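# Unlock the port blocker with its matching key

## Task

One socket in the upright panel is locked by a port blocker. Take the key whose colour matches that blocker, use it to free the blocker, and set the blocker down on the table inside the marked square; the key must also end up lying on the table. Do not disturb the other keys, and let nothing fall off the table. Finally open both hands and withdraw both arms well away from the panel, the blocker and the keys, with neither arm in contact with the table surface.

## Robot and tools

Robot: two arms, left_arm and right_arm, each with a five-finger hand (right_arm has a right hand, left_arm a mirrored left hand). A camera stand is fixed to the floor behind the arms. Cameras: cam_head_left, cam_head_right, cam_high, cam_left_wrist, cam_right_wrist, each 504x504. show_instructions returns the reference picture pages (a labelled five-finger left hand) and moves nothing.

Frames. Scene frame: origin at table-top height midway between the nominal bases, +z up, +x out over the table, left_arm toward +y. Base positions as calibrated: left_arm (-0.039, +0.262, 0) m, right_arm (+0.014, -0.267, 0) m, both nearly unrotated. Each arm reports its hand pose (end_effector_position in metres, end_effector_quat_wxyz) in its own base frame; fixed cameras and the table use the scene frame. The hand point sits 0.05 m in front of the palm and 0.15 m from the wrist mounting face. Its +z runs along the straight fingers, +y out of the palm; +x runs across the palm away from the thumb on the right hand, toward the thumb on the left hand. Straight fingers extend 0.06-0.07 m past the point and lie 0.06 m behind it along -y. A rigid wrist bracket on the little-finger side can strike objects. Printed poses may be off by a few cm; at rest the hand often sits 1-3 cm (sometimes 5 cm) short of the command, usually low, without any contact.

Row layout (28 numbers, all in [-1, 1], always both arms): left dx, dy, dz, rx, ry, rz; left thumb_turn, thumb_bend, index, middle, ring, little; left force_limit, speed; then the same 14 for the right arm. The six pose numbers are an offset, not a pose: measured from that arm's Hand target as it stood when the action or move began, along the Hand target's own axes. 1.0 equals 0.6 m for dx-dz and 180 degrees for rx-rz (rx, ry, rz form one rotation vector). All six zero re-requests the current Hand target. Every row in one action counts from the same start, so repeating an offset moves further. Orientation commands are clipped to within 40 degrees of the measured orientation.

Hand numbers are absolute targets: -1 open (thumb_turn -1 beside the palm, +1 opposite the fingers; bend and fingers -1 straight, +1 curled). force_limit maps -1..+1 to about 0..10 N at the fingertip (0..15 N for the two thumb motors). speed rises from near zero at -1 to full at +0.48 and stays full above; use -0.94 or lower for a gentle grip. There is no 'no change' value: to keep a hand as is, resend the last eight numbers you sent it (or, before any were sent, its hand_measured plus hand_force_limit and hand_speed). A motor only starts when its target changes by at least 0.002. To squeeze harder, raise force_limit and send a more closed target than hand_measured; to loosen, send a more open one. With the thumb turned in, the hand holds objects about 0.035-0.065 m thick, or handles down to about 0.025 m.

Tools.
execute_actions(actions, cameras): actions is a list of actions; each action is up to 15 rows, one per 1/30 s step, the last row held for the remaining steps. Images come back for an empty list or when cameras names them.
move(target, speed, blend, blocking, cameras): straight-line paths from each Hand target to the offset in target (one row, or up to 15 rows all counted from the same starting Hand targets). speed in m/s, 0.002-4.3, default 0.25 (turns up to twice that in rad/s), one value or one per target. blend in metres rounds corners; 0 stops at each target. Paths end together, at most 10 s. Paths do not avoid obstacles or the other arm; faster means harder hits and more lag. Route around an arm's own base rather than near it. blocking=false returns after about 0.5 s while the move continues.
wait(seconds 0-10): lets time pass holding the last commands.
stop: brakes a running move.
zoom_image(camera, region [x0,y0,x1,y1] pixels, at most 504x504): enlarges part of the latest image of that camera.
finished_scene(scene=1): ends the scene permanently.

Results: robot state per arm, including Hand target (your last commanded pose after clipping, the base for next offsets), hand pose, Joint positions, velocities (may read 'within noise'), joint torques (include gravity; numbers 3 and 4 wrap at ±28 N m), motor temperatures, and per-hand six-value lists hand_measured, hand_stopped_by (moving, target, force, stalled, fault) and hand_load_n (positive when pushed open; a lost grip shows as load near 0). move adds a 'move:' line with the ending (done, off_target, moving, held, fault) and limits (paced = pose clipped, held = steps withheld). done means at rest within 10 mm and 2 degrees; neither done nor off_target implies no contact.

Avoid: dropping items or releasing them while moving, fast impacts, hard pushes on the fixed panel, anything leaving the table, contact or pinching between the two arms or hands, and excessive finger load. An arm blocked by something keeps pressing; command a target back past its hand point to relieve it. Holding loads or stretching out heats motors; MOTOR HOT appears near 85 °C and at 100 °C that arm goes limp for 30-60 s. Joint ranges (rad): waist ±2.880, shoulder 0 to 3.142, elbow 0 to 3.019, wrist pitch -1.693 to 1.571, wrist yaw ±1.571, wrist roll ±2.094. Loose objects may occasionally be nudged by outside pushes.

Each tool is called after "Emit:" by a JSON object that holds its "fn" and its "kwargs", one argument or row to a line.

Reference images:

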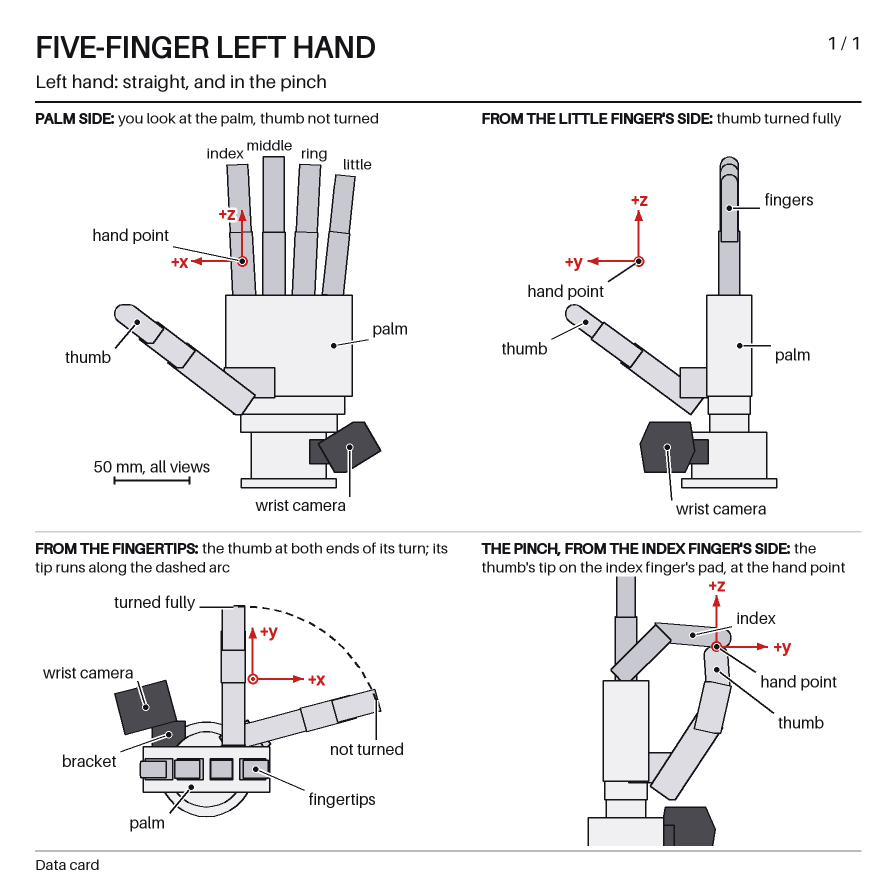

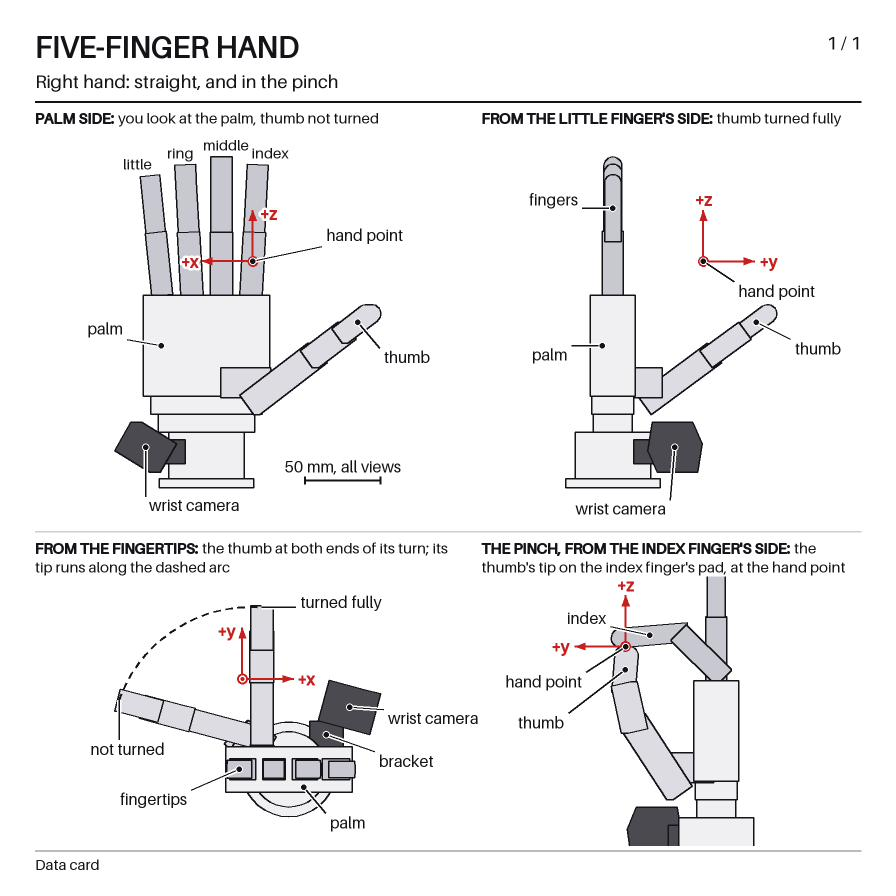

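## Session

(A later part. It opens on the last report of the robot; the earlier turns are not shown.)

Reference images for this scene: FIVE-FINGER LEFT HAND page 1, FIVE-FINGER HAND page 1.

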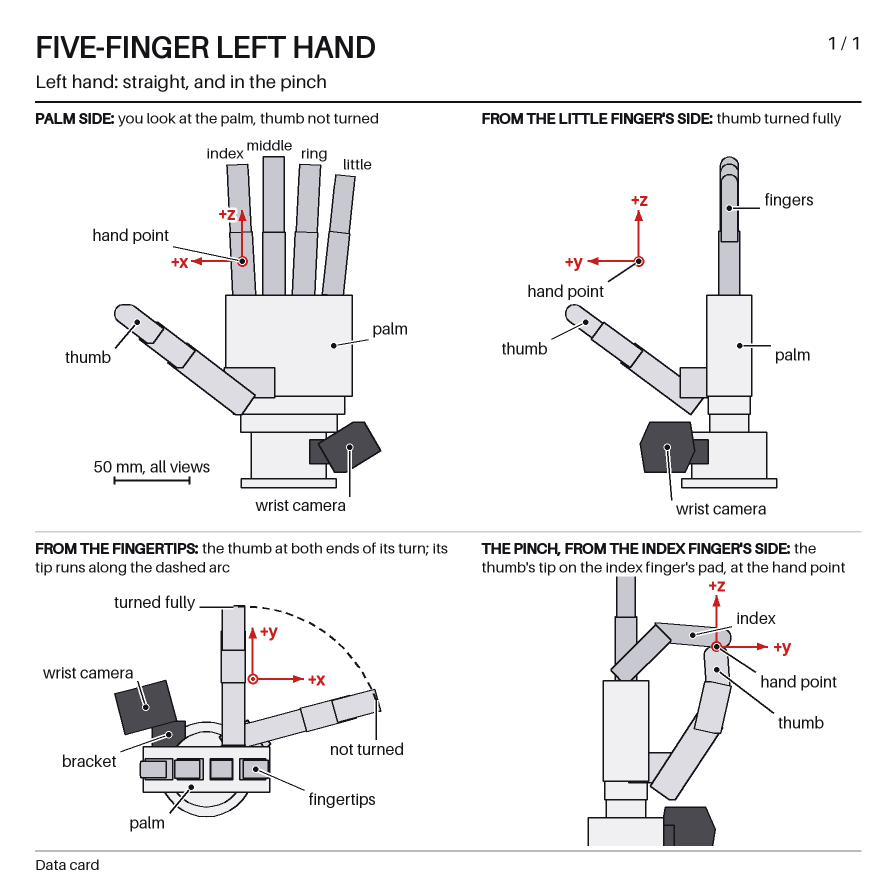

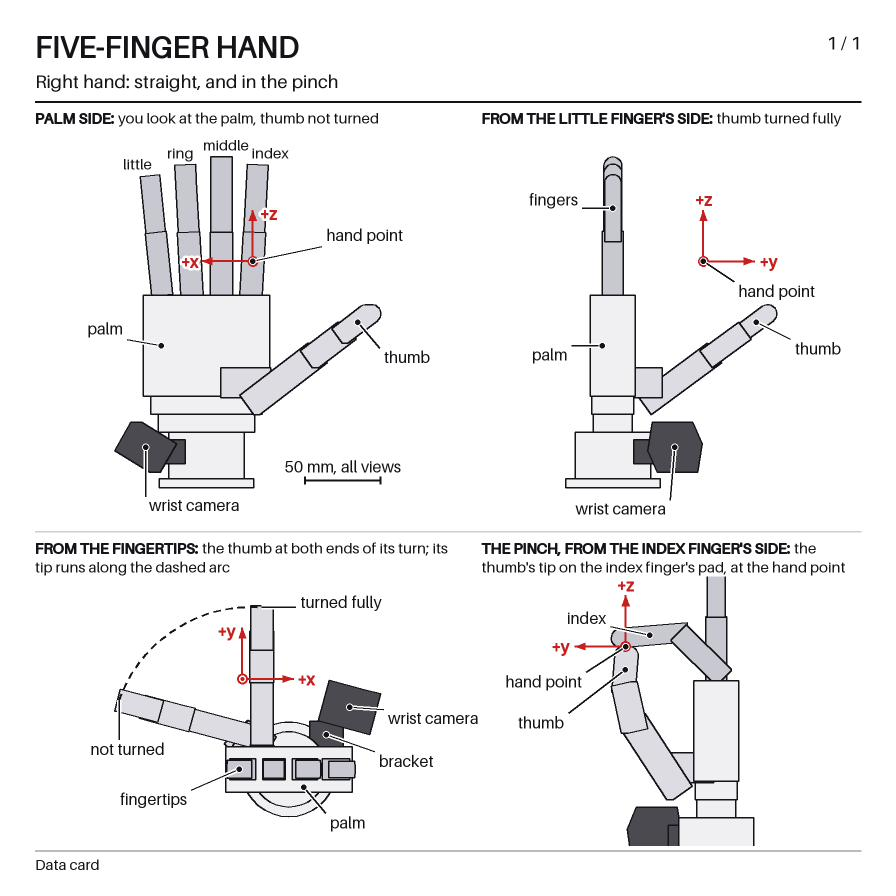

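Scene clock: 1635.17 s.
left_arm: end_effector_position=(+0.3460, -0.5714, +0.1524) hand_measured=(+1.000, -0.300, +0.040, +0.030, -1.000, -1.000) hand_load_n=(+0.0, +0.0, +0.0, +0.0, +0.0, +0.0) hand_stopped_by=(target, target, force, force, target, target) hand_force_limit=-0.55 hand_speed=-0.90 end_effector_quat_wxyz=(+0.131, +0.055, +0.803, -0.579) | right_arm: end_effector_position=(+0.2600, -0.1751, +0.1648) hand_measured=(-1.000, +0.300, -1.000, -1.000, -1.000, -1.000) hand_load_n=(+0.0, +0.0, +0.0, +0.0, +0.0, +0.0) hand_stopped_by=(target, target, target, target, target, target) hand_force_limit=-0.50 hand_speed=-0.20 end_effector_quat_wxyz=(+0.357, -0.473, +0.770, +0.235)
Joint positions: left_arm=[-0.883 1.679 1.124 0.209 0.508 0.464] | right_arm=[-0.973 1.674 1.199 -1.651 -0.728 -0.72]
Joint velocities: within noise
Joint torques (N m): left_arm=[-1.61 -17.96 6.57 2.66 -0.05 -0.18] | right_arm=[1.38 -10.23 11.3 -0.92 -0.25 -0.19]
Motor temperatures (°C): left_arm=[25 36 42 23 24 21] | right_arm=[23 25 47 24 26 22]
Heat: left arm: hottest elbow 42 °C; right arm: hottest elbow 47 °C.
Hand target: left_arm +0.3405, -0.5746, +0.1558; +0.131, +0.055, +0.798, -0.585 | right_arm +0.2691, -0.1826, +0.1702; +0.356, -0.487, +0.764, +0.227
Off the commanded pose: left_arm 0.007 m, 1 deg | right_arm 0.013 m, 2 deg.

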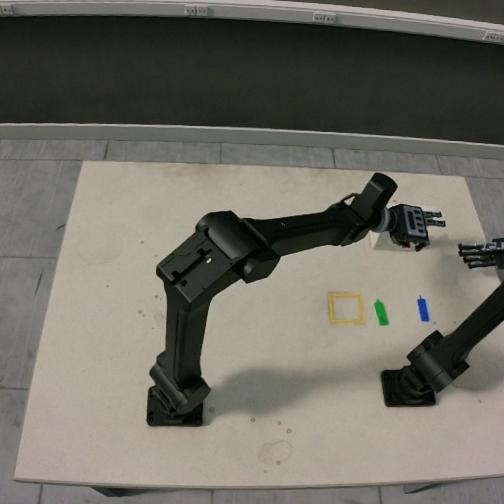

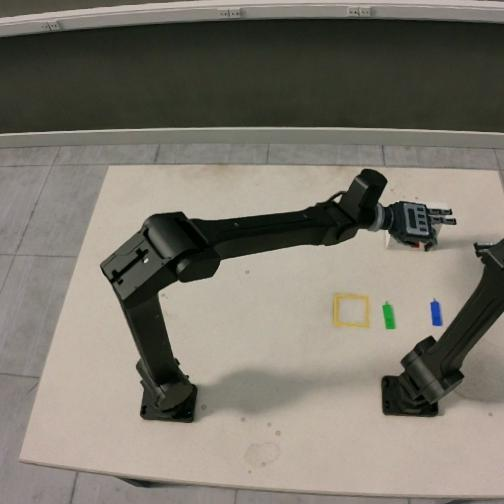

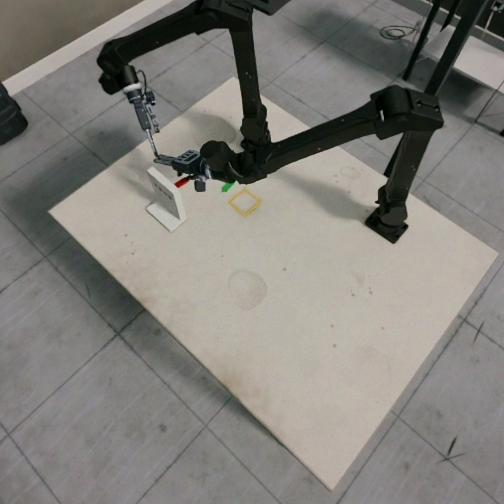

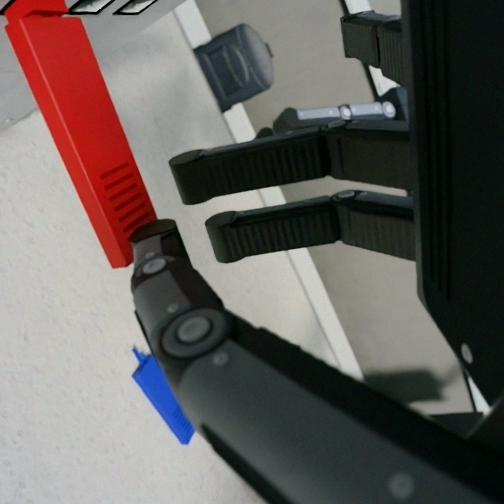

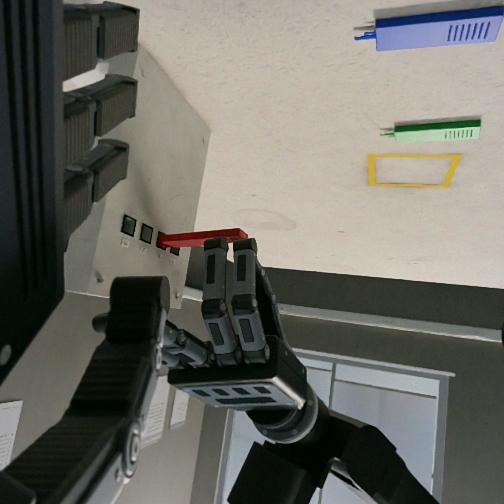

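Emit:
{"fn": "zoom_image", "kwargs": {
  "camera": "cam_high",
  "region": [140, 140, 240, 240]
}}

Emit:
{"fn": "zoom_image", "kwargs": {
  "camera": "cam_head_left",
  "region": [350, 170, 460, 270]
}}

Emit:
{"fn": "zoom_image", "kwargs": {
  "camera": "cam_head_right",
  "region": [360, 170, 470, 270]
}}

Scaled by 5.040 from the camera's 504x504 image, which has a finer 720x720 frame.

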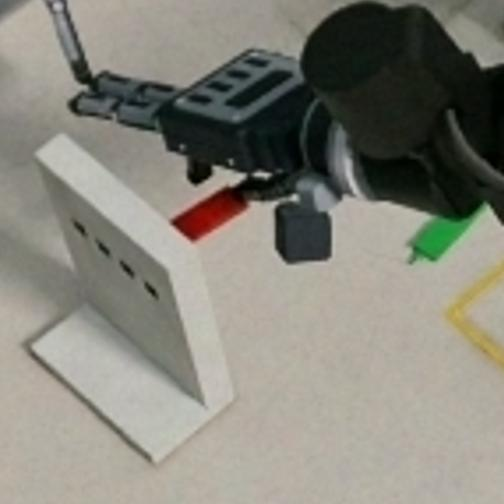

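Scaled by 4.582 from the camera's 504x504 image, which has a finer 720x720 frame.

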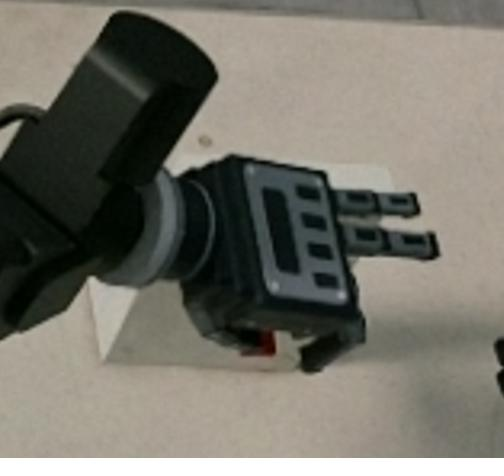

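Scaled by 4.582 from the camera's 504x504 image, which has a finer 720x720 frame.

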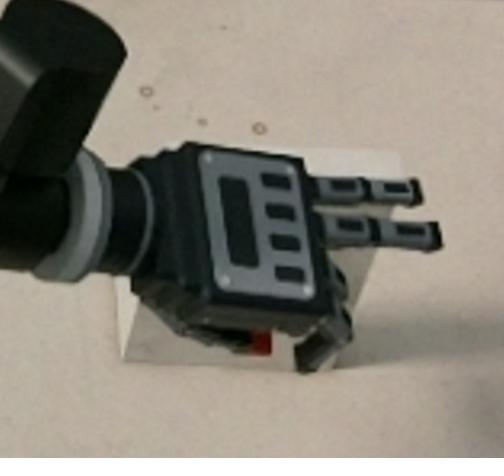

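Emit:
{"fn": "move", "kwargs": {
  "target": [0, 0, 0, 0, 0, 0, 1, -0.3, -0.35, -0.35, -1, -1, -0.55, -0.5, 0, 0, 0, 0, 0, 0, -1, 0.3, -1, -1, -1, -1, -0.5, -0.2],
  "speed": 0.02,
  "cameras": ["cam_left_wrist", "cam_right_wrist"]
}}

Scene clock: 1662.53 s.
left_arm: end_effector_position=(+0.3460, -0.5714, +0.1524) hand_measured=(+1.000, -0.300, -0.350, -0.350, -1.000, -1.000) hand_load_n=(+0.0, +0.0, +0.0, +0.0, +0.0, +0.0) hand_stopped_by=(target, target, target, target, target, target) hand_force_limit=-0.55 hand_speed=-0.50 end_effector_quat_wxyz=(+0.131, +0.055, +0.803, -0.579) | right_arm: end_effector_position=(+0.2600, -0.1751, +0.1648) hand_measured=(-1.000, +0.300, -1.000, -1.000, -1.000, -1.000) hand_load_n=(+0.0, +0.0, +0.0, +0.0, +0.0, +0.0) hand_stopped_by=(target, target, target, target, target, target) hand_force_limit=-0.50 hand_speed=-0.20 end_effector_quat_wxyz=(+0.357, -0.473, +0.770, +0.235)
Joint positions: left_arm=[-0.883 1.679 1.124 0.209 0.507 0.463] | right_arm=[-0.973 1.674 1.199 -1.651 -0.728 -0.72]
Joint torques (N m): left_arm=[-1.67 -17.9 6.61 2.67 -0.03 -0.18] | right_arm=[0.91 -10.87 11.14 -0.77 -0.29 -0.19]
Heat: left arm: hottest elbow 42 °C; right arm: hottest elbow 47 °C.
Hand target: left_arm +0.3405, -0.5746, +0.1558; +0.131, +0.055, +0.798, -0.585 | right_arm +0.2691, -0.1826, +0.1702; +0.356, -0.487, +0.764, +0.227
Off the commanded pose: left_arm 0.007 m, 1 deg | right_arm 0.013 m, 2 deg.
move: off_target (right_arm)
Images, in order (width x height): cam_left_wrist 504x504, cam_right_wrist 504x504.

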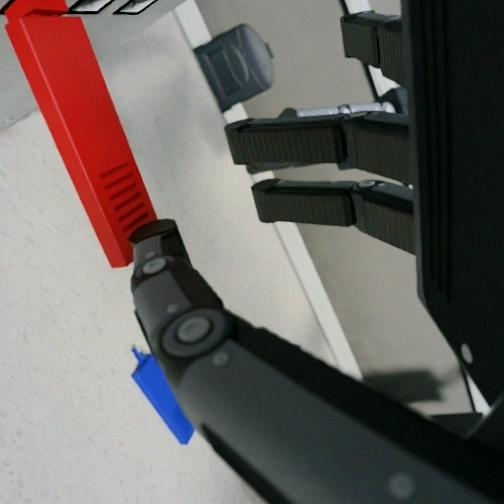

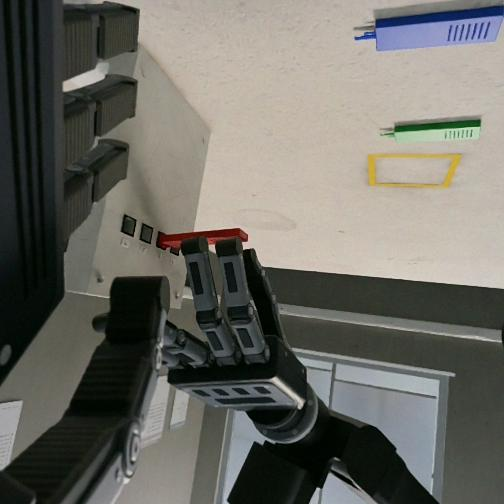

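Emit:
{"fn": "move", "kwargs": {
  "target": [0.0044, 0.0235, -0.0102, 0, 0, 0, 1, -0.3, -0.35, -0.35, -1, -1, -0.55, -0.5, 0, 0, 0, 0, 0, 0, -1, 0.3, -1, -1, -1, -1, -0.5, -0.2],
  "speed": 0.03,
  "cameras": ["cam_left_wrist", "cam_right_wrist"]
}}

Scene clock: 1677.47 s.
left_arm: end_effector_position=(+0.3398, -0.5654, +0.1414) hand_measured=(+1.000, -0.300, -0.350, -0.350, -1.000, -1.000) hand_load_n=(+0.0, +0.0, +0.0, +0.0, +0.0, +0.0) hand_stopped_by=(target, target, target, target, target, target) hand_force_limit=-0.55 hand_speed=-0.50 end_effector_quat_wxyz=(+0.128, +0.056, +0.803, -0.580) | right_arm: end_effector_position=(+0.2600, -0.1751, +0.1648) hand_measured=(-1.000, +0.300, -1.000, -1.000, -1.000, -1.000) hand_load_n=(+0.0, +0.0, +0.0, +0.0, +0.0, +0.0) hand_stopped_by=(target, target, target, target, target, target) hand_force_limit=-0.50 hand_speed=-0.20 end_effector_quat_wxyz=(+0.357, -0.473, +0.770, +0.235)
Joint positions: left_arm=[-0.883 1.677 1.087 0.244 0.513 0.463] | right_arm=[-0.973 1.674 1.199 -1.651 -0.728 -0.72]
Joint torques (N m): left_arm=[-0.85 -17.55 6.48 2.71 0.16 -0.13] | right_arm=[2.37 -10.05 11.19 -0.7 -0.27 -0.17]
Heat: left arm: hottest elbow 42 °C; right arm: hottest elbow 47 °C.
Hand target: left_arm +0.3405, -0.5647, +0.1441; +0.131, +0.055, +0.798, -0.585 | right_arm +0.2691, -0.1826, +0.1702; +0.356, -0.487, +0.764, +0.227
Off the commanded pose: left_arm 0.003 m, 1 deg | right_arm 0.013 m, 2 deg.
move: off_target (right_arm)
Images, in order (width x height): cam_left_wrist 504x504, cam_right_wrist 504x504.

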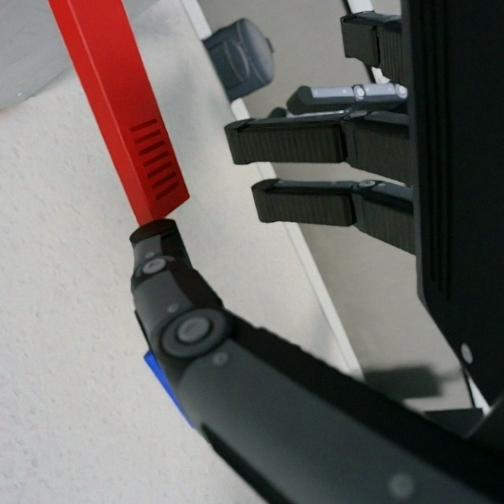

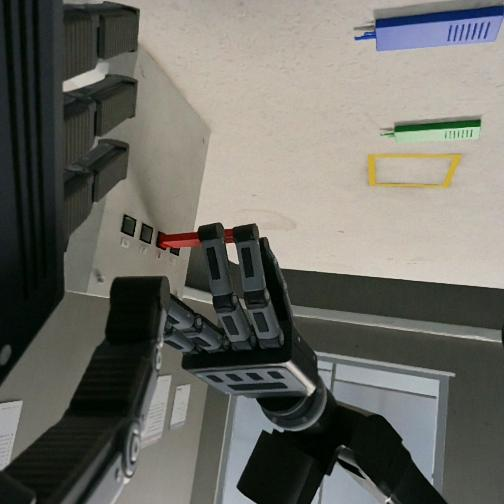

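Emit:
{"fn": "zoom_image", "kwargs": {
  "camera": "cam_right_wrist",
  "region": [110, 190, 270, 310]
}}

Emit:
{"fn": "zoom_image", "kwargs": {
  "camera": "cam_left_wrist",
  "region": [20, 0, 280, 280]
}}

Scaled by 3.150 from the camera's 504x504 image, which has a finer 720x720 frame.

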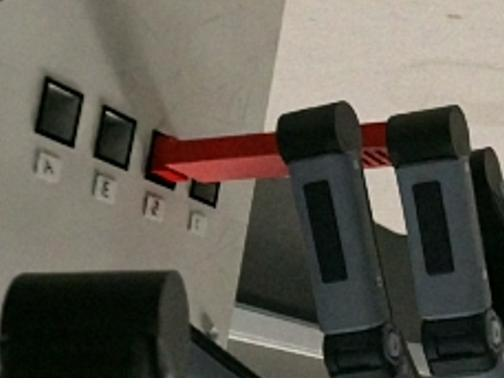

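Scaled by 1.800 from the camera's 504x504 image, which has a finer 720x720 frame.

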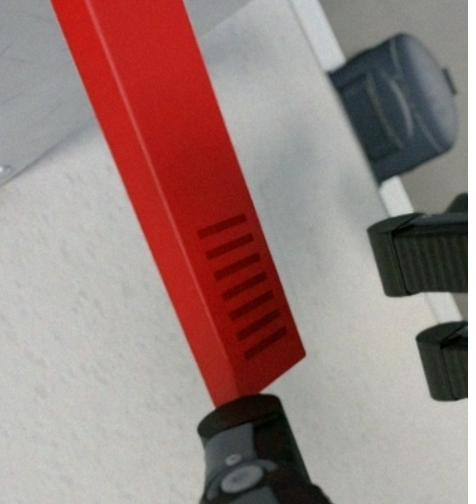

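Emit:
{"fn": "move", "kwargs": {
  "target": [
    [-0.0011, 0.0052, -0.0158, 0, 0, 0, 1, -0.3, -0.35, -0.35, -1, -1, -0.55, -0.5, 0, 0, 0, 0, 0, 0, -1, 0.3, -1, -1, -1, -1, -0.5, -0.2],
    [-0.0575, 0.0177, -0.0078, 0, 0, 0, 1, -0.3, -0.35, -0.35, -1, -1, -0.55, -0.5, 0, 0, 0, 0, 0, 0, -1, 0.3, -1, -1, -1, -1, -0.5, -0.2]
  ],
  "speed": 0.03,
  "cameras": ["cam_left_wrist", "cam_right_wrist"]
}}

Scene clock: 1721.10 s.
left_arm: end_effector_position=(+0.3579, -0.5464, +0.1366) hand_measured=(+1.000, -0.300, -0.350, -0.350, -1.000, -1.000) hand_load_n=(+0.0, +0.0, +0.0, +0.0, +0.0, +0.0) hand_stopped_by=(target, target, target, target, target, target) hand_force_limit=-0.55 hand_speed=-0.50 end_effector_quat_wxyz=(+0.120, +0.051, +0.802, -0.583) | right_arm: end_effector_position=(+0.2600, -0.1751, +0.1648) hand_measured=(-1.000, +0.300, -1.000, -1.000, -1.000, -1.000) hand_load_n=(+0.0, +0.0, +0.0, +0.0, +0.5, +0.0) hand_stopped_by=(target, target, target, target, target, target) hand_force_limit=-0.50 hand_speed=-0.20 end_effector_quat_wxyz=(+0.357, -0.473, +0.770, +0.235)
Joint positions: left_arm=[-0.827 1.682 1.079 0.247 0.574 0.466] | right_arm=[-0.973 1.674 1.199 -1.651 -0.728 -0.72]
Joint torques (N m): left_arm=[-0.26 -15.15 10.59 1.54 0.11 0.06] | right_arm=[1.14 -9.88 11.29 -1.02 -0.37 -0.18]
Heat: left arm: hottest elbow 39 °C; right arm: hottest elbow 46 °C.
Hand target: left_arm +0.3756, -0.5546, +0.1449; +0.131, +0.055, +0.798, -0.585 | right_arm +0.2691, -0.1826, +0.1702; +0.356, -0.487, +0.764, +0.227
Off the commanded pose: left_arm 0.021 m, 1 deg | right_arm 0.013 m, 2 deg.
move: off_target (left_arm, right_arm)
Images, in order (width x height): cam_left_wrist 504x504, cam_right_wrist 504x504.

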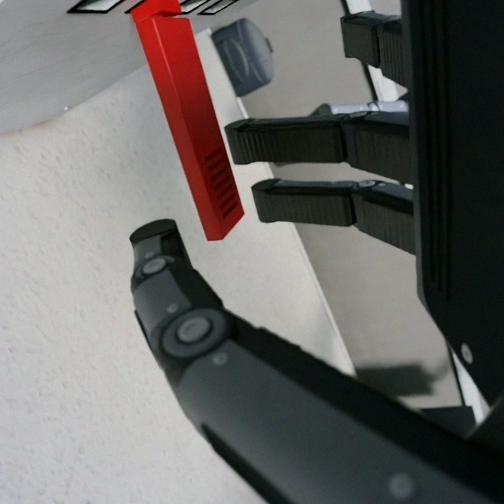

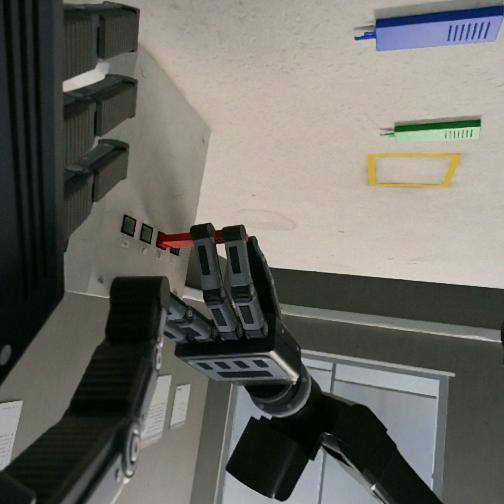

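Emit:
{"fn": "move", "kwargs": {
  "target": [-0.0142, -0.0015, 0.0007, 0, 0, 0, 1, -0.3, -0.35, -0.35, -1, -1, -0.55, -0.5, 0, 0, 0, 0, 0, 0, -1, 0.3, -1, -1, -1, -1, -0.5, -0.2],
  "speed": 0.03,
  "cameras": ["cam_left_wrist", "cam_right_wrist"]
}}

Scene clock: 1726.17 s.
left_arm: end_effector_position=(+0.3597, -0.5483, +0.1385) hand_measured=(+1.000, -0.300, -0.350, -0.350, -1.000, -1.000) hand_load_n=(+0.0, +0.0, +0.0, +0.0, +0.0, +0.0) hand_stopped_by=(target, target, target, target, target, target) hand_force_limit=-0.55 hand_speed=-0.50 end_effector_quat_wxyz=(+0.115, +0.055, +0.802, -0.583) | right_arm: end_effector_position=(+0.2600, -0.1751, +0.1648) hand_measured=(-1.000, +0.300, -1.000, -1.000, -1.000, -1.000) hand_load_n=(+0.0, +0.0, +0.0, +0.0, +0.0, +0.0) hand_stopped_by=(target, target, target, target, target, target) hand_force_limit=-0.50 hand_speed=-0.20 end_effector_quat_wxyz=(+0.357, -0.473, +0.770, +0.235)
Joint positions: left_arm=[-0.824 1.688 1.095 0.232 0.59 0.47] | right_arm=[-0.973 1.674 1.199 -1.651 -0.728 -0.72]
Joint torques (N m): left_arm=[0.15 -15.33 10.96 1.52 -0.07 0.09] | right_arm=[0.97 -10.4 11.36 -0.7 -0.28 -0.14]
Heat: left arm: hottest elbow 41 °C; right arm: hottest elbow 46 °C.
Hand target: left_arm +0.3836, -0.5548, +0.1480; +0.131, +0.055, +0.798, -0.585 | right_arm +0.2691, -0.1826, +0.1702; +0.356, -0.487, +0.764, +0.227
Off the commanded pose: left_arm 0.027 m, 2 deg | right_arm 0.013 m, 2 deg.
move: off_target (left_arm, right_arm)
Images, in order (width x height): cam_left_wrist 504x504, cam_right_wrist 504x504.

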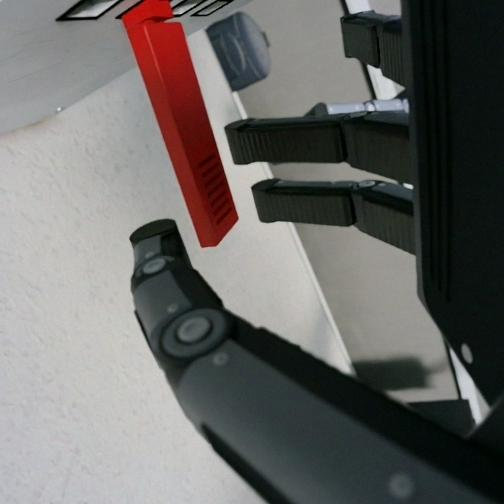

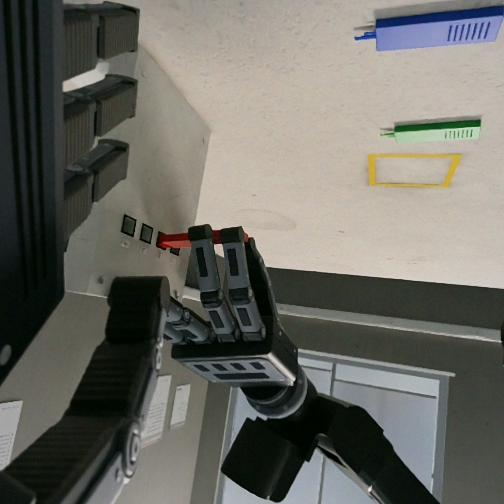

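Emit:
{"fn": "move", "kwargs": {
  "target": [-0.02, 0.0018, 0.002, 0, 0, 0, 1, -0.3, -0.35, -0.35, -1, -1, -0.55, -0.5, 0, 0, 0, 0, 0, 0, -1, 0.3, -1, -1, -1, -1, -0.5, -0.2],
  "speed": 0.03,
  "cameras": ["cam_left_wrist", "cam_right_wrist"]
}}

Scene clock: 1729.87 s.
left_arm: end_effector_position=(+0.3612, -0.5501, +0.1388) hand_measured=(+1.000, -0.300, -0.350, -0.350, -1.000, -1.000) hand_load_n=(+0.5, +0.0, +0.0, +0.0, +0.0, +0.0) hand_stopped_by=(target, target, target, target, target, target) hand_force_limit=-0.55 hand_speed=-0.50 end_effector_quat_wxyz=(+0.106, +0.061, +0.803, -0.583) | right_arm: end_effector_position=(+0.2600, -0.1751, +0.1648) hand_measured=(-1.000, +0.300, -1.000, -1.000, -1.000, -1.000) hand_load_n=(+0.0, +0.0, +0.0, +0.0, +0.0, +0.0) hand_stopped_by=(target, target, target, target, target, target) hand_force_limit=-0.50 hand_speed=-0.20 end_effector_quat_wxyz=(+0.357, -0.473, +0.770, +0.235)
Joint positions: left_arm=[-0.819 1.699 1.114 0.213 0.614 0.478] | right_arm=[-0.973 1.674 1.199 -1.651 -0.728 -0.72]
Joint torques (N m): left_arm=[1.03 -15.33 11.45 1.59 -0.37 0.11] | right_arm=[0.97 -10.75 11.25 -0.84 -0.29 -0.18]
Heat: left arm: hottest elbow 42 °C; right arm: hottest elbow 46 °C.
Hand target: left_arm +0.3955, -0.5548, +0.1498; +0.131, +0.055, +0.798, -0.585 | right_arm +0.2691, -0.1826, +0.1702; +0.356, -0.487, +0.764, +0.227
Off the commanded pose: left_arm 0.036 m, 3 deg | right_arm 0.013 m, 2 deg.
move: off_target (left_arm, right_arm)
Images, in order (width x height): cam_left_wrist 504x504, cam_right_wrist 504x504.

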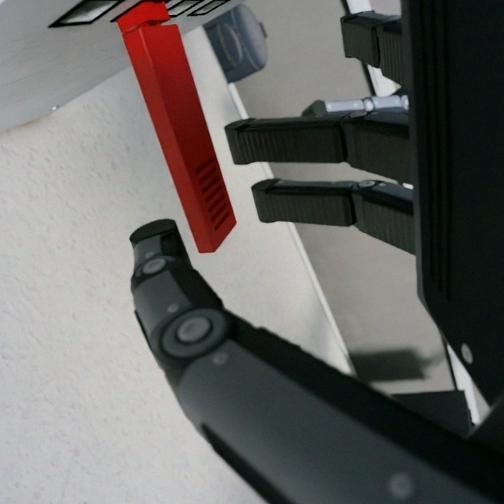

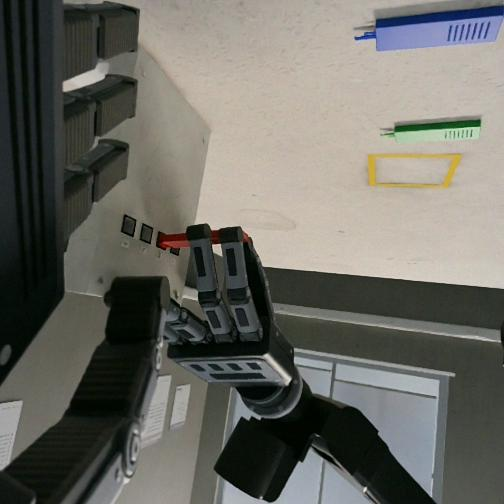

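Emit:
{"fn": "move", "kwargs": {
  "target": [0.0424, -0.0304, -0.0129, 0, 0, 0, 1, -0.3, -0.35, -0.35, -1, -1, -0.55, -0.5, 0, 0, 0, 0, 0, 0, -1, 0.3, -1, -1, -1, -1, -0.5, -0.2],
  "speed": 0.04,
  "cameras": ["all"]
}}

Scene clock: 1738.17 s.
left_arm: end_effector_position=(+0.3617, -0.5519, +0.1556) hand_measured=(+1.000, -0.300, -0.350, -0.350, -1.000, -1.000) hand_load_n=(+0.0, +0.0, +0.0, +0.0, +0.0, +0.0) hand_stopped_by=(target, target, target, target, target, target) hand_force_limit=-0.55 hand_speed=-0.50 end_effector_quat_wxyz=(+0.128, +0.056, +0.801, -0.583) | right_arm: end_effector_position=(+0.2600, -0.1751, +0.1648) hand_measured=(-1.000, +0.300, -1.000, -1.000, -1.000, -1.000) hand_load_n=(+0.0, +0.0, +0.0, +0.0, +0.0, +0.0) hand_stopped_by=(target, target, target, target, target, target) hand_force_limit=-0.50 hand_speed=-0.20 end_effector_quat_wxyz=(+0.357, -0.473, +0.770, +0.235)
Joint positions: left_arm=[-0.832 1.666 1.114 0.204 0.564 0.478] | right_arm=[-0.973 1.674 1.199 -1.651 -0.728 -0.72]
Joint torques (N m): left_arm=[-0.91 -17.14 8.32 1.8 -0.03 -0.09] | right_arm=[2.14 -9.52 11.22 -0.92 -0.32 -0.16]
Heat: left arm: hottest elbow 43 °C; right arm: hottest elbow 46 °C.
Hand target: left_arm +0.3656, -0.5547, +0.1617; +0.131, +0.055, +0.798, -0.585 | right_arm +0.2691, -0.1826, +0.1702; +0.356, -0.487, +0.764, +0.227
Off the commanded pose: left_arm 0.008 m, 1 deg | right_arm 0.013 m, 2 deg.
move: off_target (right_arm)

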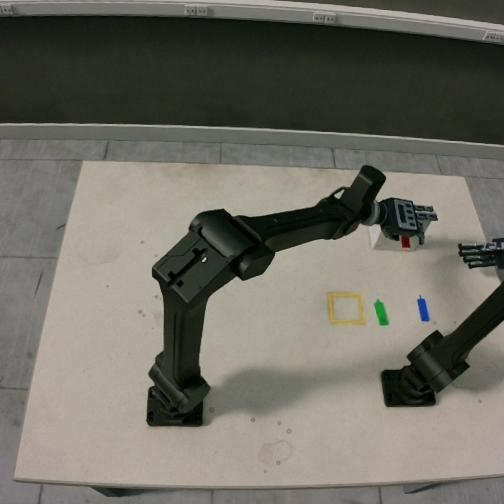

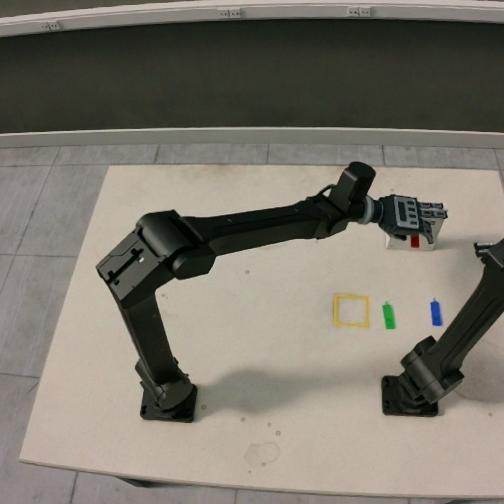

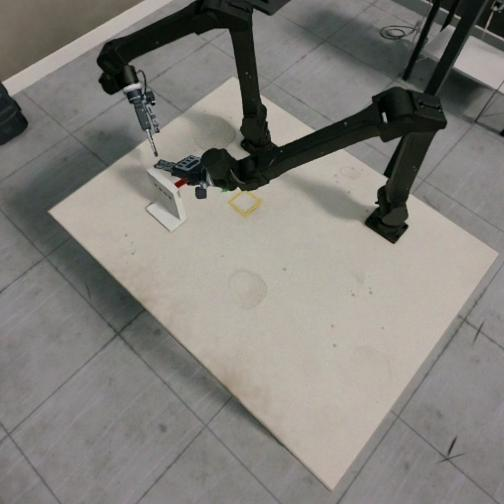

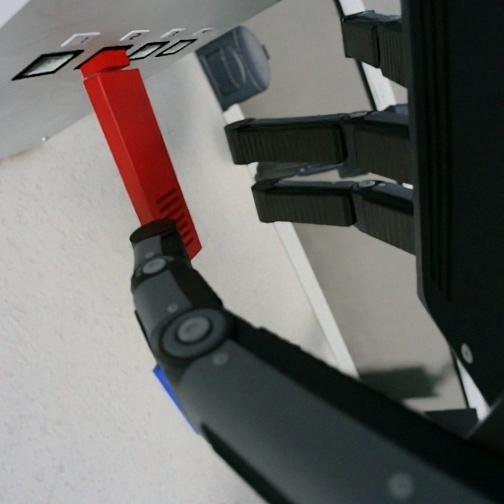

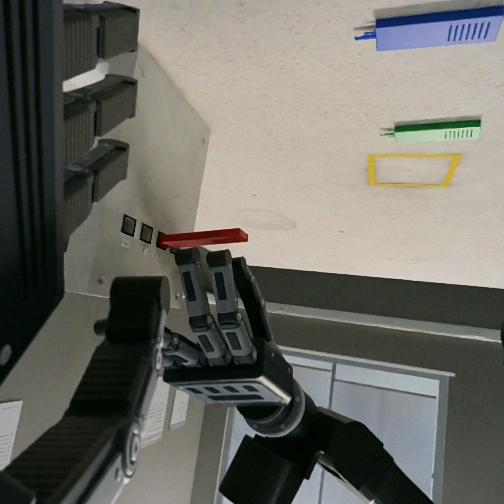

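Emit:
{"fn": "zoom_image", "kwargs": {
  "camera": "cam_right_wrist",
  "region": [110, 200, 260, 320]
}}

Emit:
{"fn": "zoom_image", "kwargs": {
  "camera": "cam_high",
  "region": [140, 140, 240, 240]
}}

Emit:
{"fn": "zoom_image", "kwargs": {
  "camera": "cam_left_wrist",
  "region": [40, 20, 240, 260]
}}

Emit:
{"fn": "zoom_image", "kwargs": {
  "camera": "cam_head_left",
  "region": [350, 170, 460, 270]
}}

Scaled by 3.360 from the camera's 504x504 image, which has a finer 720x720 frame.

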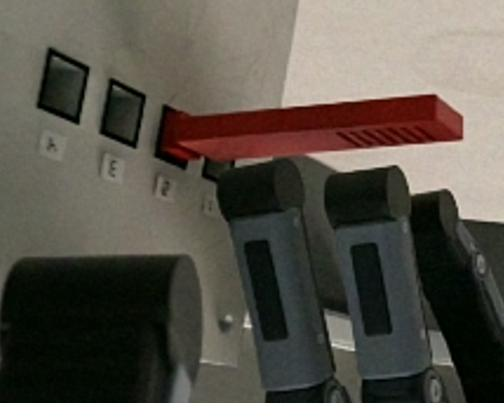

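Scaled by 5.040 from the camera's 504x504 image, which has a finer 720x720 frame.

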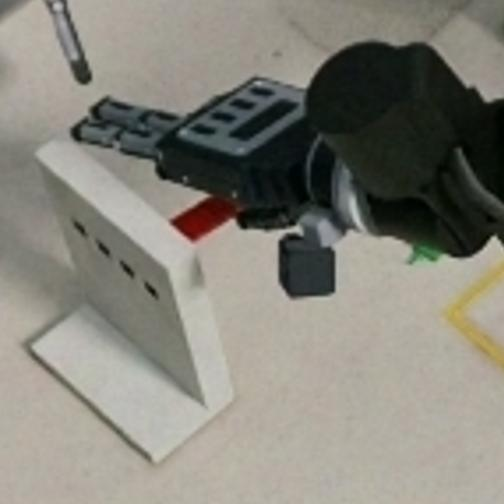

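Scaled by 2.100 from the camera's 504x504 image, which has a finer 720x720 frame.

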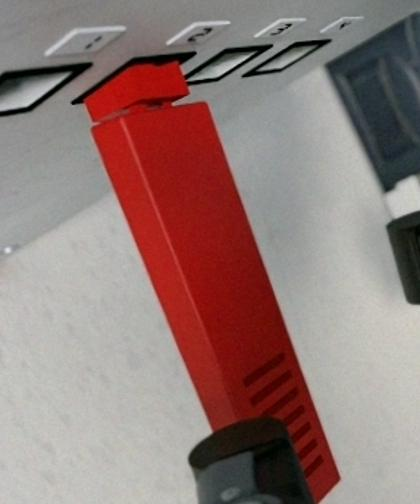

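Scaled by 4.582 from the camera's 504x504 image, which has a finer 720x720 frame.

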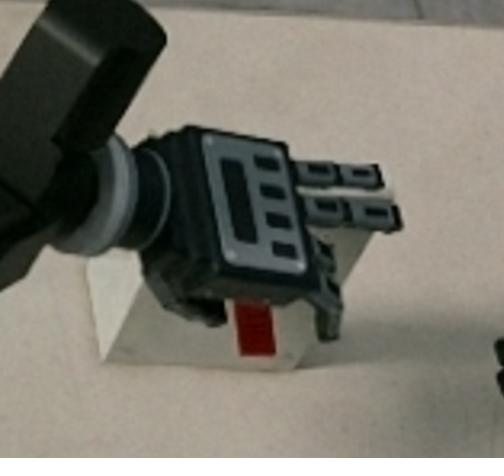

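Emit:
{"fn": "move", "kwargs": {
  "target": [0.0742, -0.0145, -0.0012, 0.094, 0, 0, 1, -0.15, -0.35, -0.35, -1, -1, -0.55, -0.5, 0, 0, 0, 0, 0, 0, -1, 0.3, -1, -1, -1, -1, -0.5, -0.2],
  "speed": 0.06,
  "cameras": ["cam_left_wrist", "cam_right_wrist", "cam_head_left"]
}}

Scene clock: 1830.47 s.
left_arm: end_effector_position=(+0.3277, -0.5567, +0.1695) hand_measured=(+1.000, -0.150, -0.350, -0.350, -1.000, -1.000) hand_load_n=(+0.0, +0.0, +0.0, +0.0, +0.0, +0.0) hand_stopped_by=(target, target, target, target, target, target) hand_force_limit=-0.55 hand_speed=-0.50 end_effector_quat_wxyz=(+0.132, +0.076, +0.702, -0.696) | right_arm: end_effector_position=(+0.2600, -0.1751, +0.1648) hand_measured=(-1.000, +0.300, -1.000, -1.000, -1.000, -1.000) hand_load_n=(+0.0, +0.0, +0.0, +0.0, +0.0, +0.0) hand_stopped_by=(target, target, target, target, target, target) hand_force_limit=-0.50 hand_speed=-0.20 end_effector_quat_wxyz=(+0.357, -0.473, +0.770, +0.235)
Joint positions: left_arm=[-0.839 1.691 0.931 0.765 0.651 0.292] | right_arm=[-0.973 1.674 1.199 -1.651 -0.728 -0.72]
Joint torques (N m): left_arm=[-1.67 -14.27 5.68 2.76 0.04 -0.2] | right_arm=[1.2 -10.17 11.18 -0.8 -0.33 -0.16]
Heat: left arm: hottest elbow 43 °C; right arm: hottest elbow 46 °C.
Hand target: left_arm +0.3205, -0.5598, +0.1579; +0.121, +0.074, +0.704, -0.696 | right_arm +0.2691, -0.1826, +0.1702; +0.356, -0.487, +0.764, +0.227
Off the commanded pose: left_arm 0.014 m, 1 deg | right_arm 0.013 m, 2 deg.
move: off_target (left_arm, right_arm)
Images, in order (width x height): cam_head_left 504x504, cam_left_wrist 504x504, cam_right_wrist 504x504.

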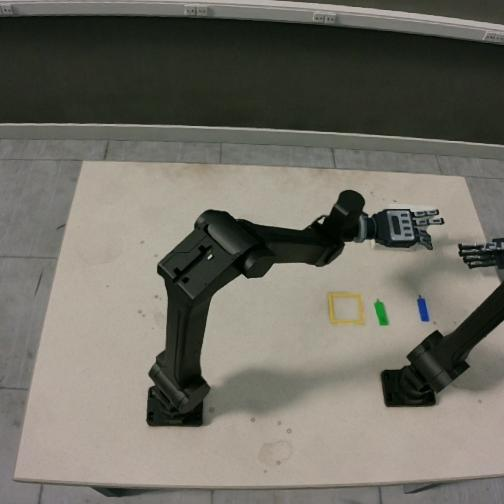

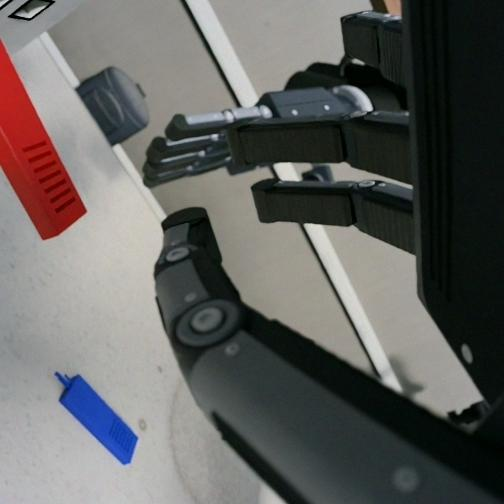

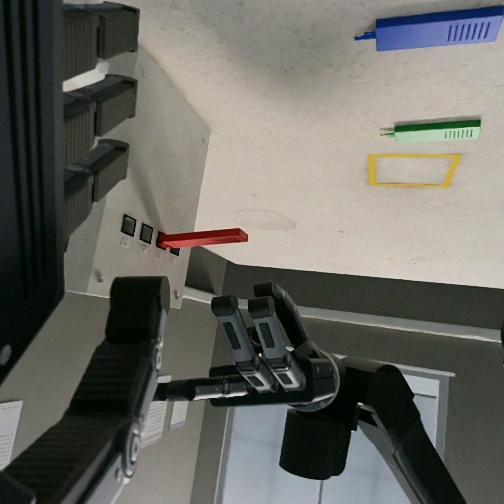

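Emit:
{"fn": "move", "kwargs": {
  "target": [0.0038, 0.044, 0.0006, 0, 0, 0, 1, -0.1, -0.35, -0.35, -1, -1, -0.55, -0.5, 0, 0, 0, 0, 0, 0, -1, 0.3, -1, -1, -1, -1, -0.5, -0.2],
  "speed": 0.04,
  "cameras": ["cam_left_wrist", "cam_right_wrist"]
}}

Scene clock: 1840.50 s.
left_arm: end_effector_position=(+0.3286, -0.5595, +0.1424) hand_measured=(+1.000, -0.100, -0.350, -0.350, -1.000, -1.000) hand_load_n=(+0.0, +0.0, +0.0, +0.0, +0.0, +0.0) hand_stopped_by=(target, target, target, target, target, target) hand_force_limit=-0.55 hand_speed=-0.50 end_effector_quat_wxyz=(+0.129, +0.078, +0.702, -0.696) | right_arm: end_effector_position=(+0.2600, -0.1751, +0.1648) hand_measured=(-1.000, +0.300, -1.000, -1.000, -1.000, -1.000) hand_load_n=(+0.0, +0.0, +0.0, +0.0, +0.0, +0.0) hand_stopped_by=(target, target, target, target, target, target) hand_force_limit=-0.50 hand_speed=-0.20 end_effector_quat_wxyz=(+0.357, -0.473, +0.770, +0.235)
Joint positions: left_arm=[-0.839 1.755 0.924 0.834 0.659 0.291] | right_arm=[-0.973 1.674 1.199 -1.651 -0.728 -0.72]
Joint torques (N m): left_arm=[-1.2 -14.86 5.38 2.65 0.04 -0.18] | right_arm=[1.03 -9.82 11.45 -0.81 -0.29 -0.17]
Heat: left arm: hottest elbow 42 °C; right arm: hottest elbow 46 °C.
Hand target: left_arm +0.3255, -0.5597, +0.1319; +0.121, +0.074, +0.704, -0.696 | right_arm +0.2691, -0.1826, +0.1702; +0.356, -0.487, +0.764, +0.227
Off the commanded pose: left_arm 0.011 m, 1 deg | right_arm 0.013 m, 2 deg.
move: off_target (left_arm, right_arm)
Images, in order (width x height): cam_left_wrist 504x504, cam_right_wrist 504x504.

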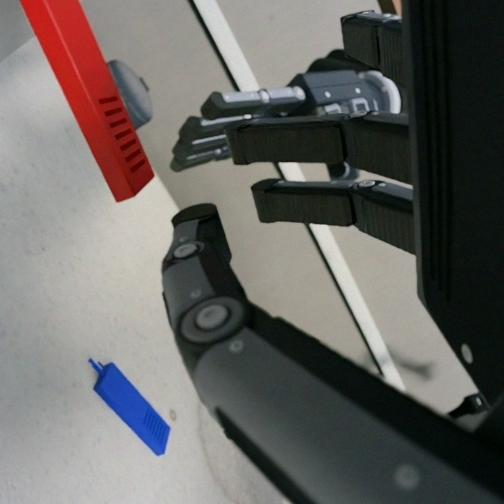

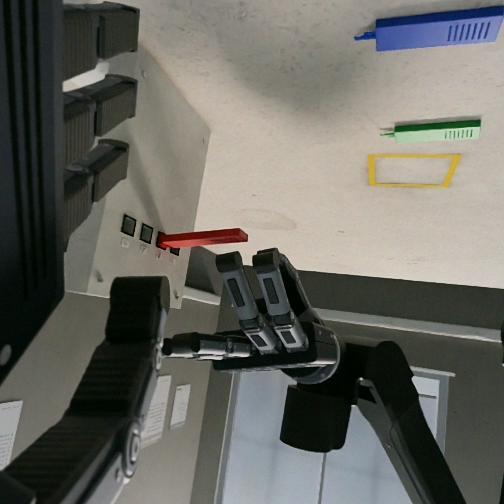

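Emit:
{"fn": "move", "kwargs": {
  "target": [0.0048, 0.0175, 0, 0, 0, 0, 1, -0.1, -0.35, -0.35, -1, -1, -0.55, -0.5, 0, 0, 0, 0, 0, 0, -1, 0.3, -1, -1, -1, -1, -0.5, -0.2],
  "speed": 0.04,
  "cameras": ["cam_left_wrist", "cam_right_wrist"]
}}

Scene clock: 1886.70 s.
left_arm: end_effector_position=(+0.3288, -0.5596, +0.1315) hand_measured=(+1.000, -0.100, -0.350, -0.350, -1.000, -1.000) hand_load_n=(+0.0, +0.0, +0.0, +0.0, -0.5, +0.0) hand_stopped_by=(target, target, target, target, target, target) hand_force_limit=-0.55 hand_speed=-0.50 end_effector_quat_wxyz=(+0.129, +0.078, +0.702, -0.696) | right_arm: end_effector_position=(+0.2600, -0.1751, +0.1648) hand_measured=(-1.000, +0.300, -1.000, -1.000, -1.000, -1.000) hand_load_n=(+0.0, -0.5, +0.0, +0.0, +0.0, +0.0) hand_stopped_by=(target, target, target, target, target, target) hand_force_limit=-0.50 hand_speed=-0.20 end_effector_quat_wxyz=(+0.357, -0.473, +0.770, +0.235)
Joint positions: left_arm=[-0.839 1.779 0.919 0.864 0.659 0.291] | right_arm=[-0.973 1.674 1.199 -1.651 -0.728 -0.72]
Joint torques (N m): left_arm=[-1.03 -15.09 5.23 2.67 0.04 -0.17] | right_arm=[0.67 -9.82 11.3 -0.72 -0.33 -0.14]
Heat: left arm: hottest elbow 39 °C; right arm: hottest elbow 46 °C.
Hand target: left_arm +0.3257, -0.5597, +0.1211; +0.121, +0.074, +0.704, -0.696 | right_arm +0.2691, -0.1826, +0.1702; +0.356, -0.487, +0.764, +0.227
Off the commanded pose: left_arm 0.011 m, 1 deg | right_arm 0.013 m, 2 deg.
move: off_target (left_arm, right_arm)
Images, in order (width x height): cam_left_wrist 504x504, cam_right_wrist 504x504.

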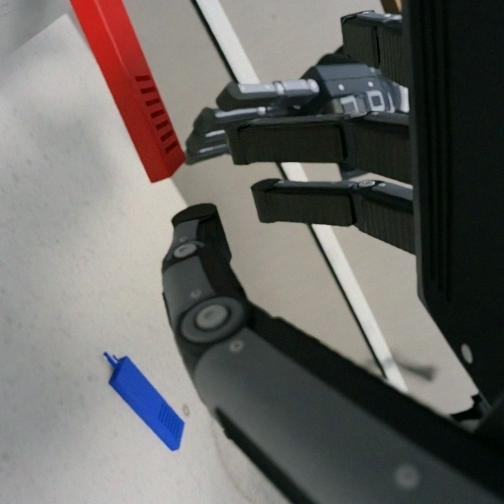

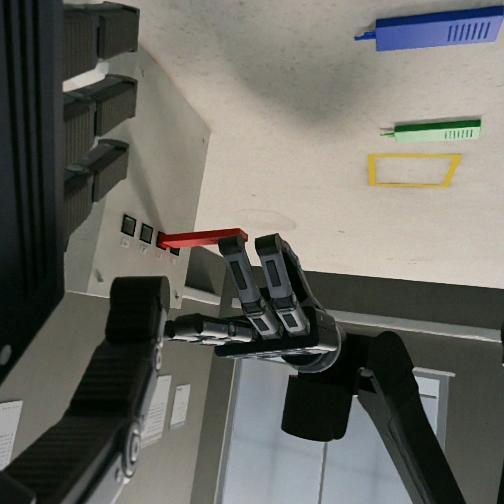

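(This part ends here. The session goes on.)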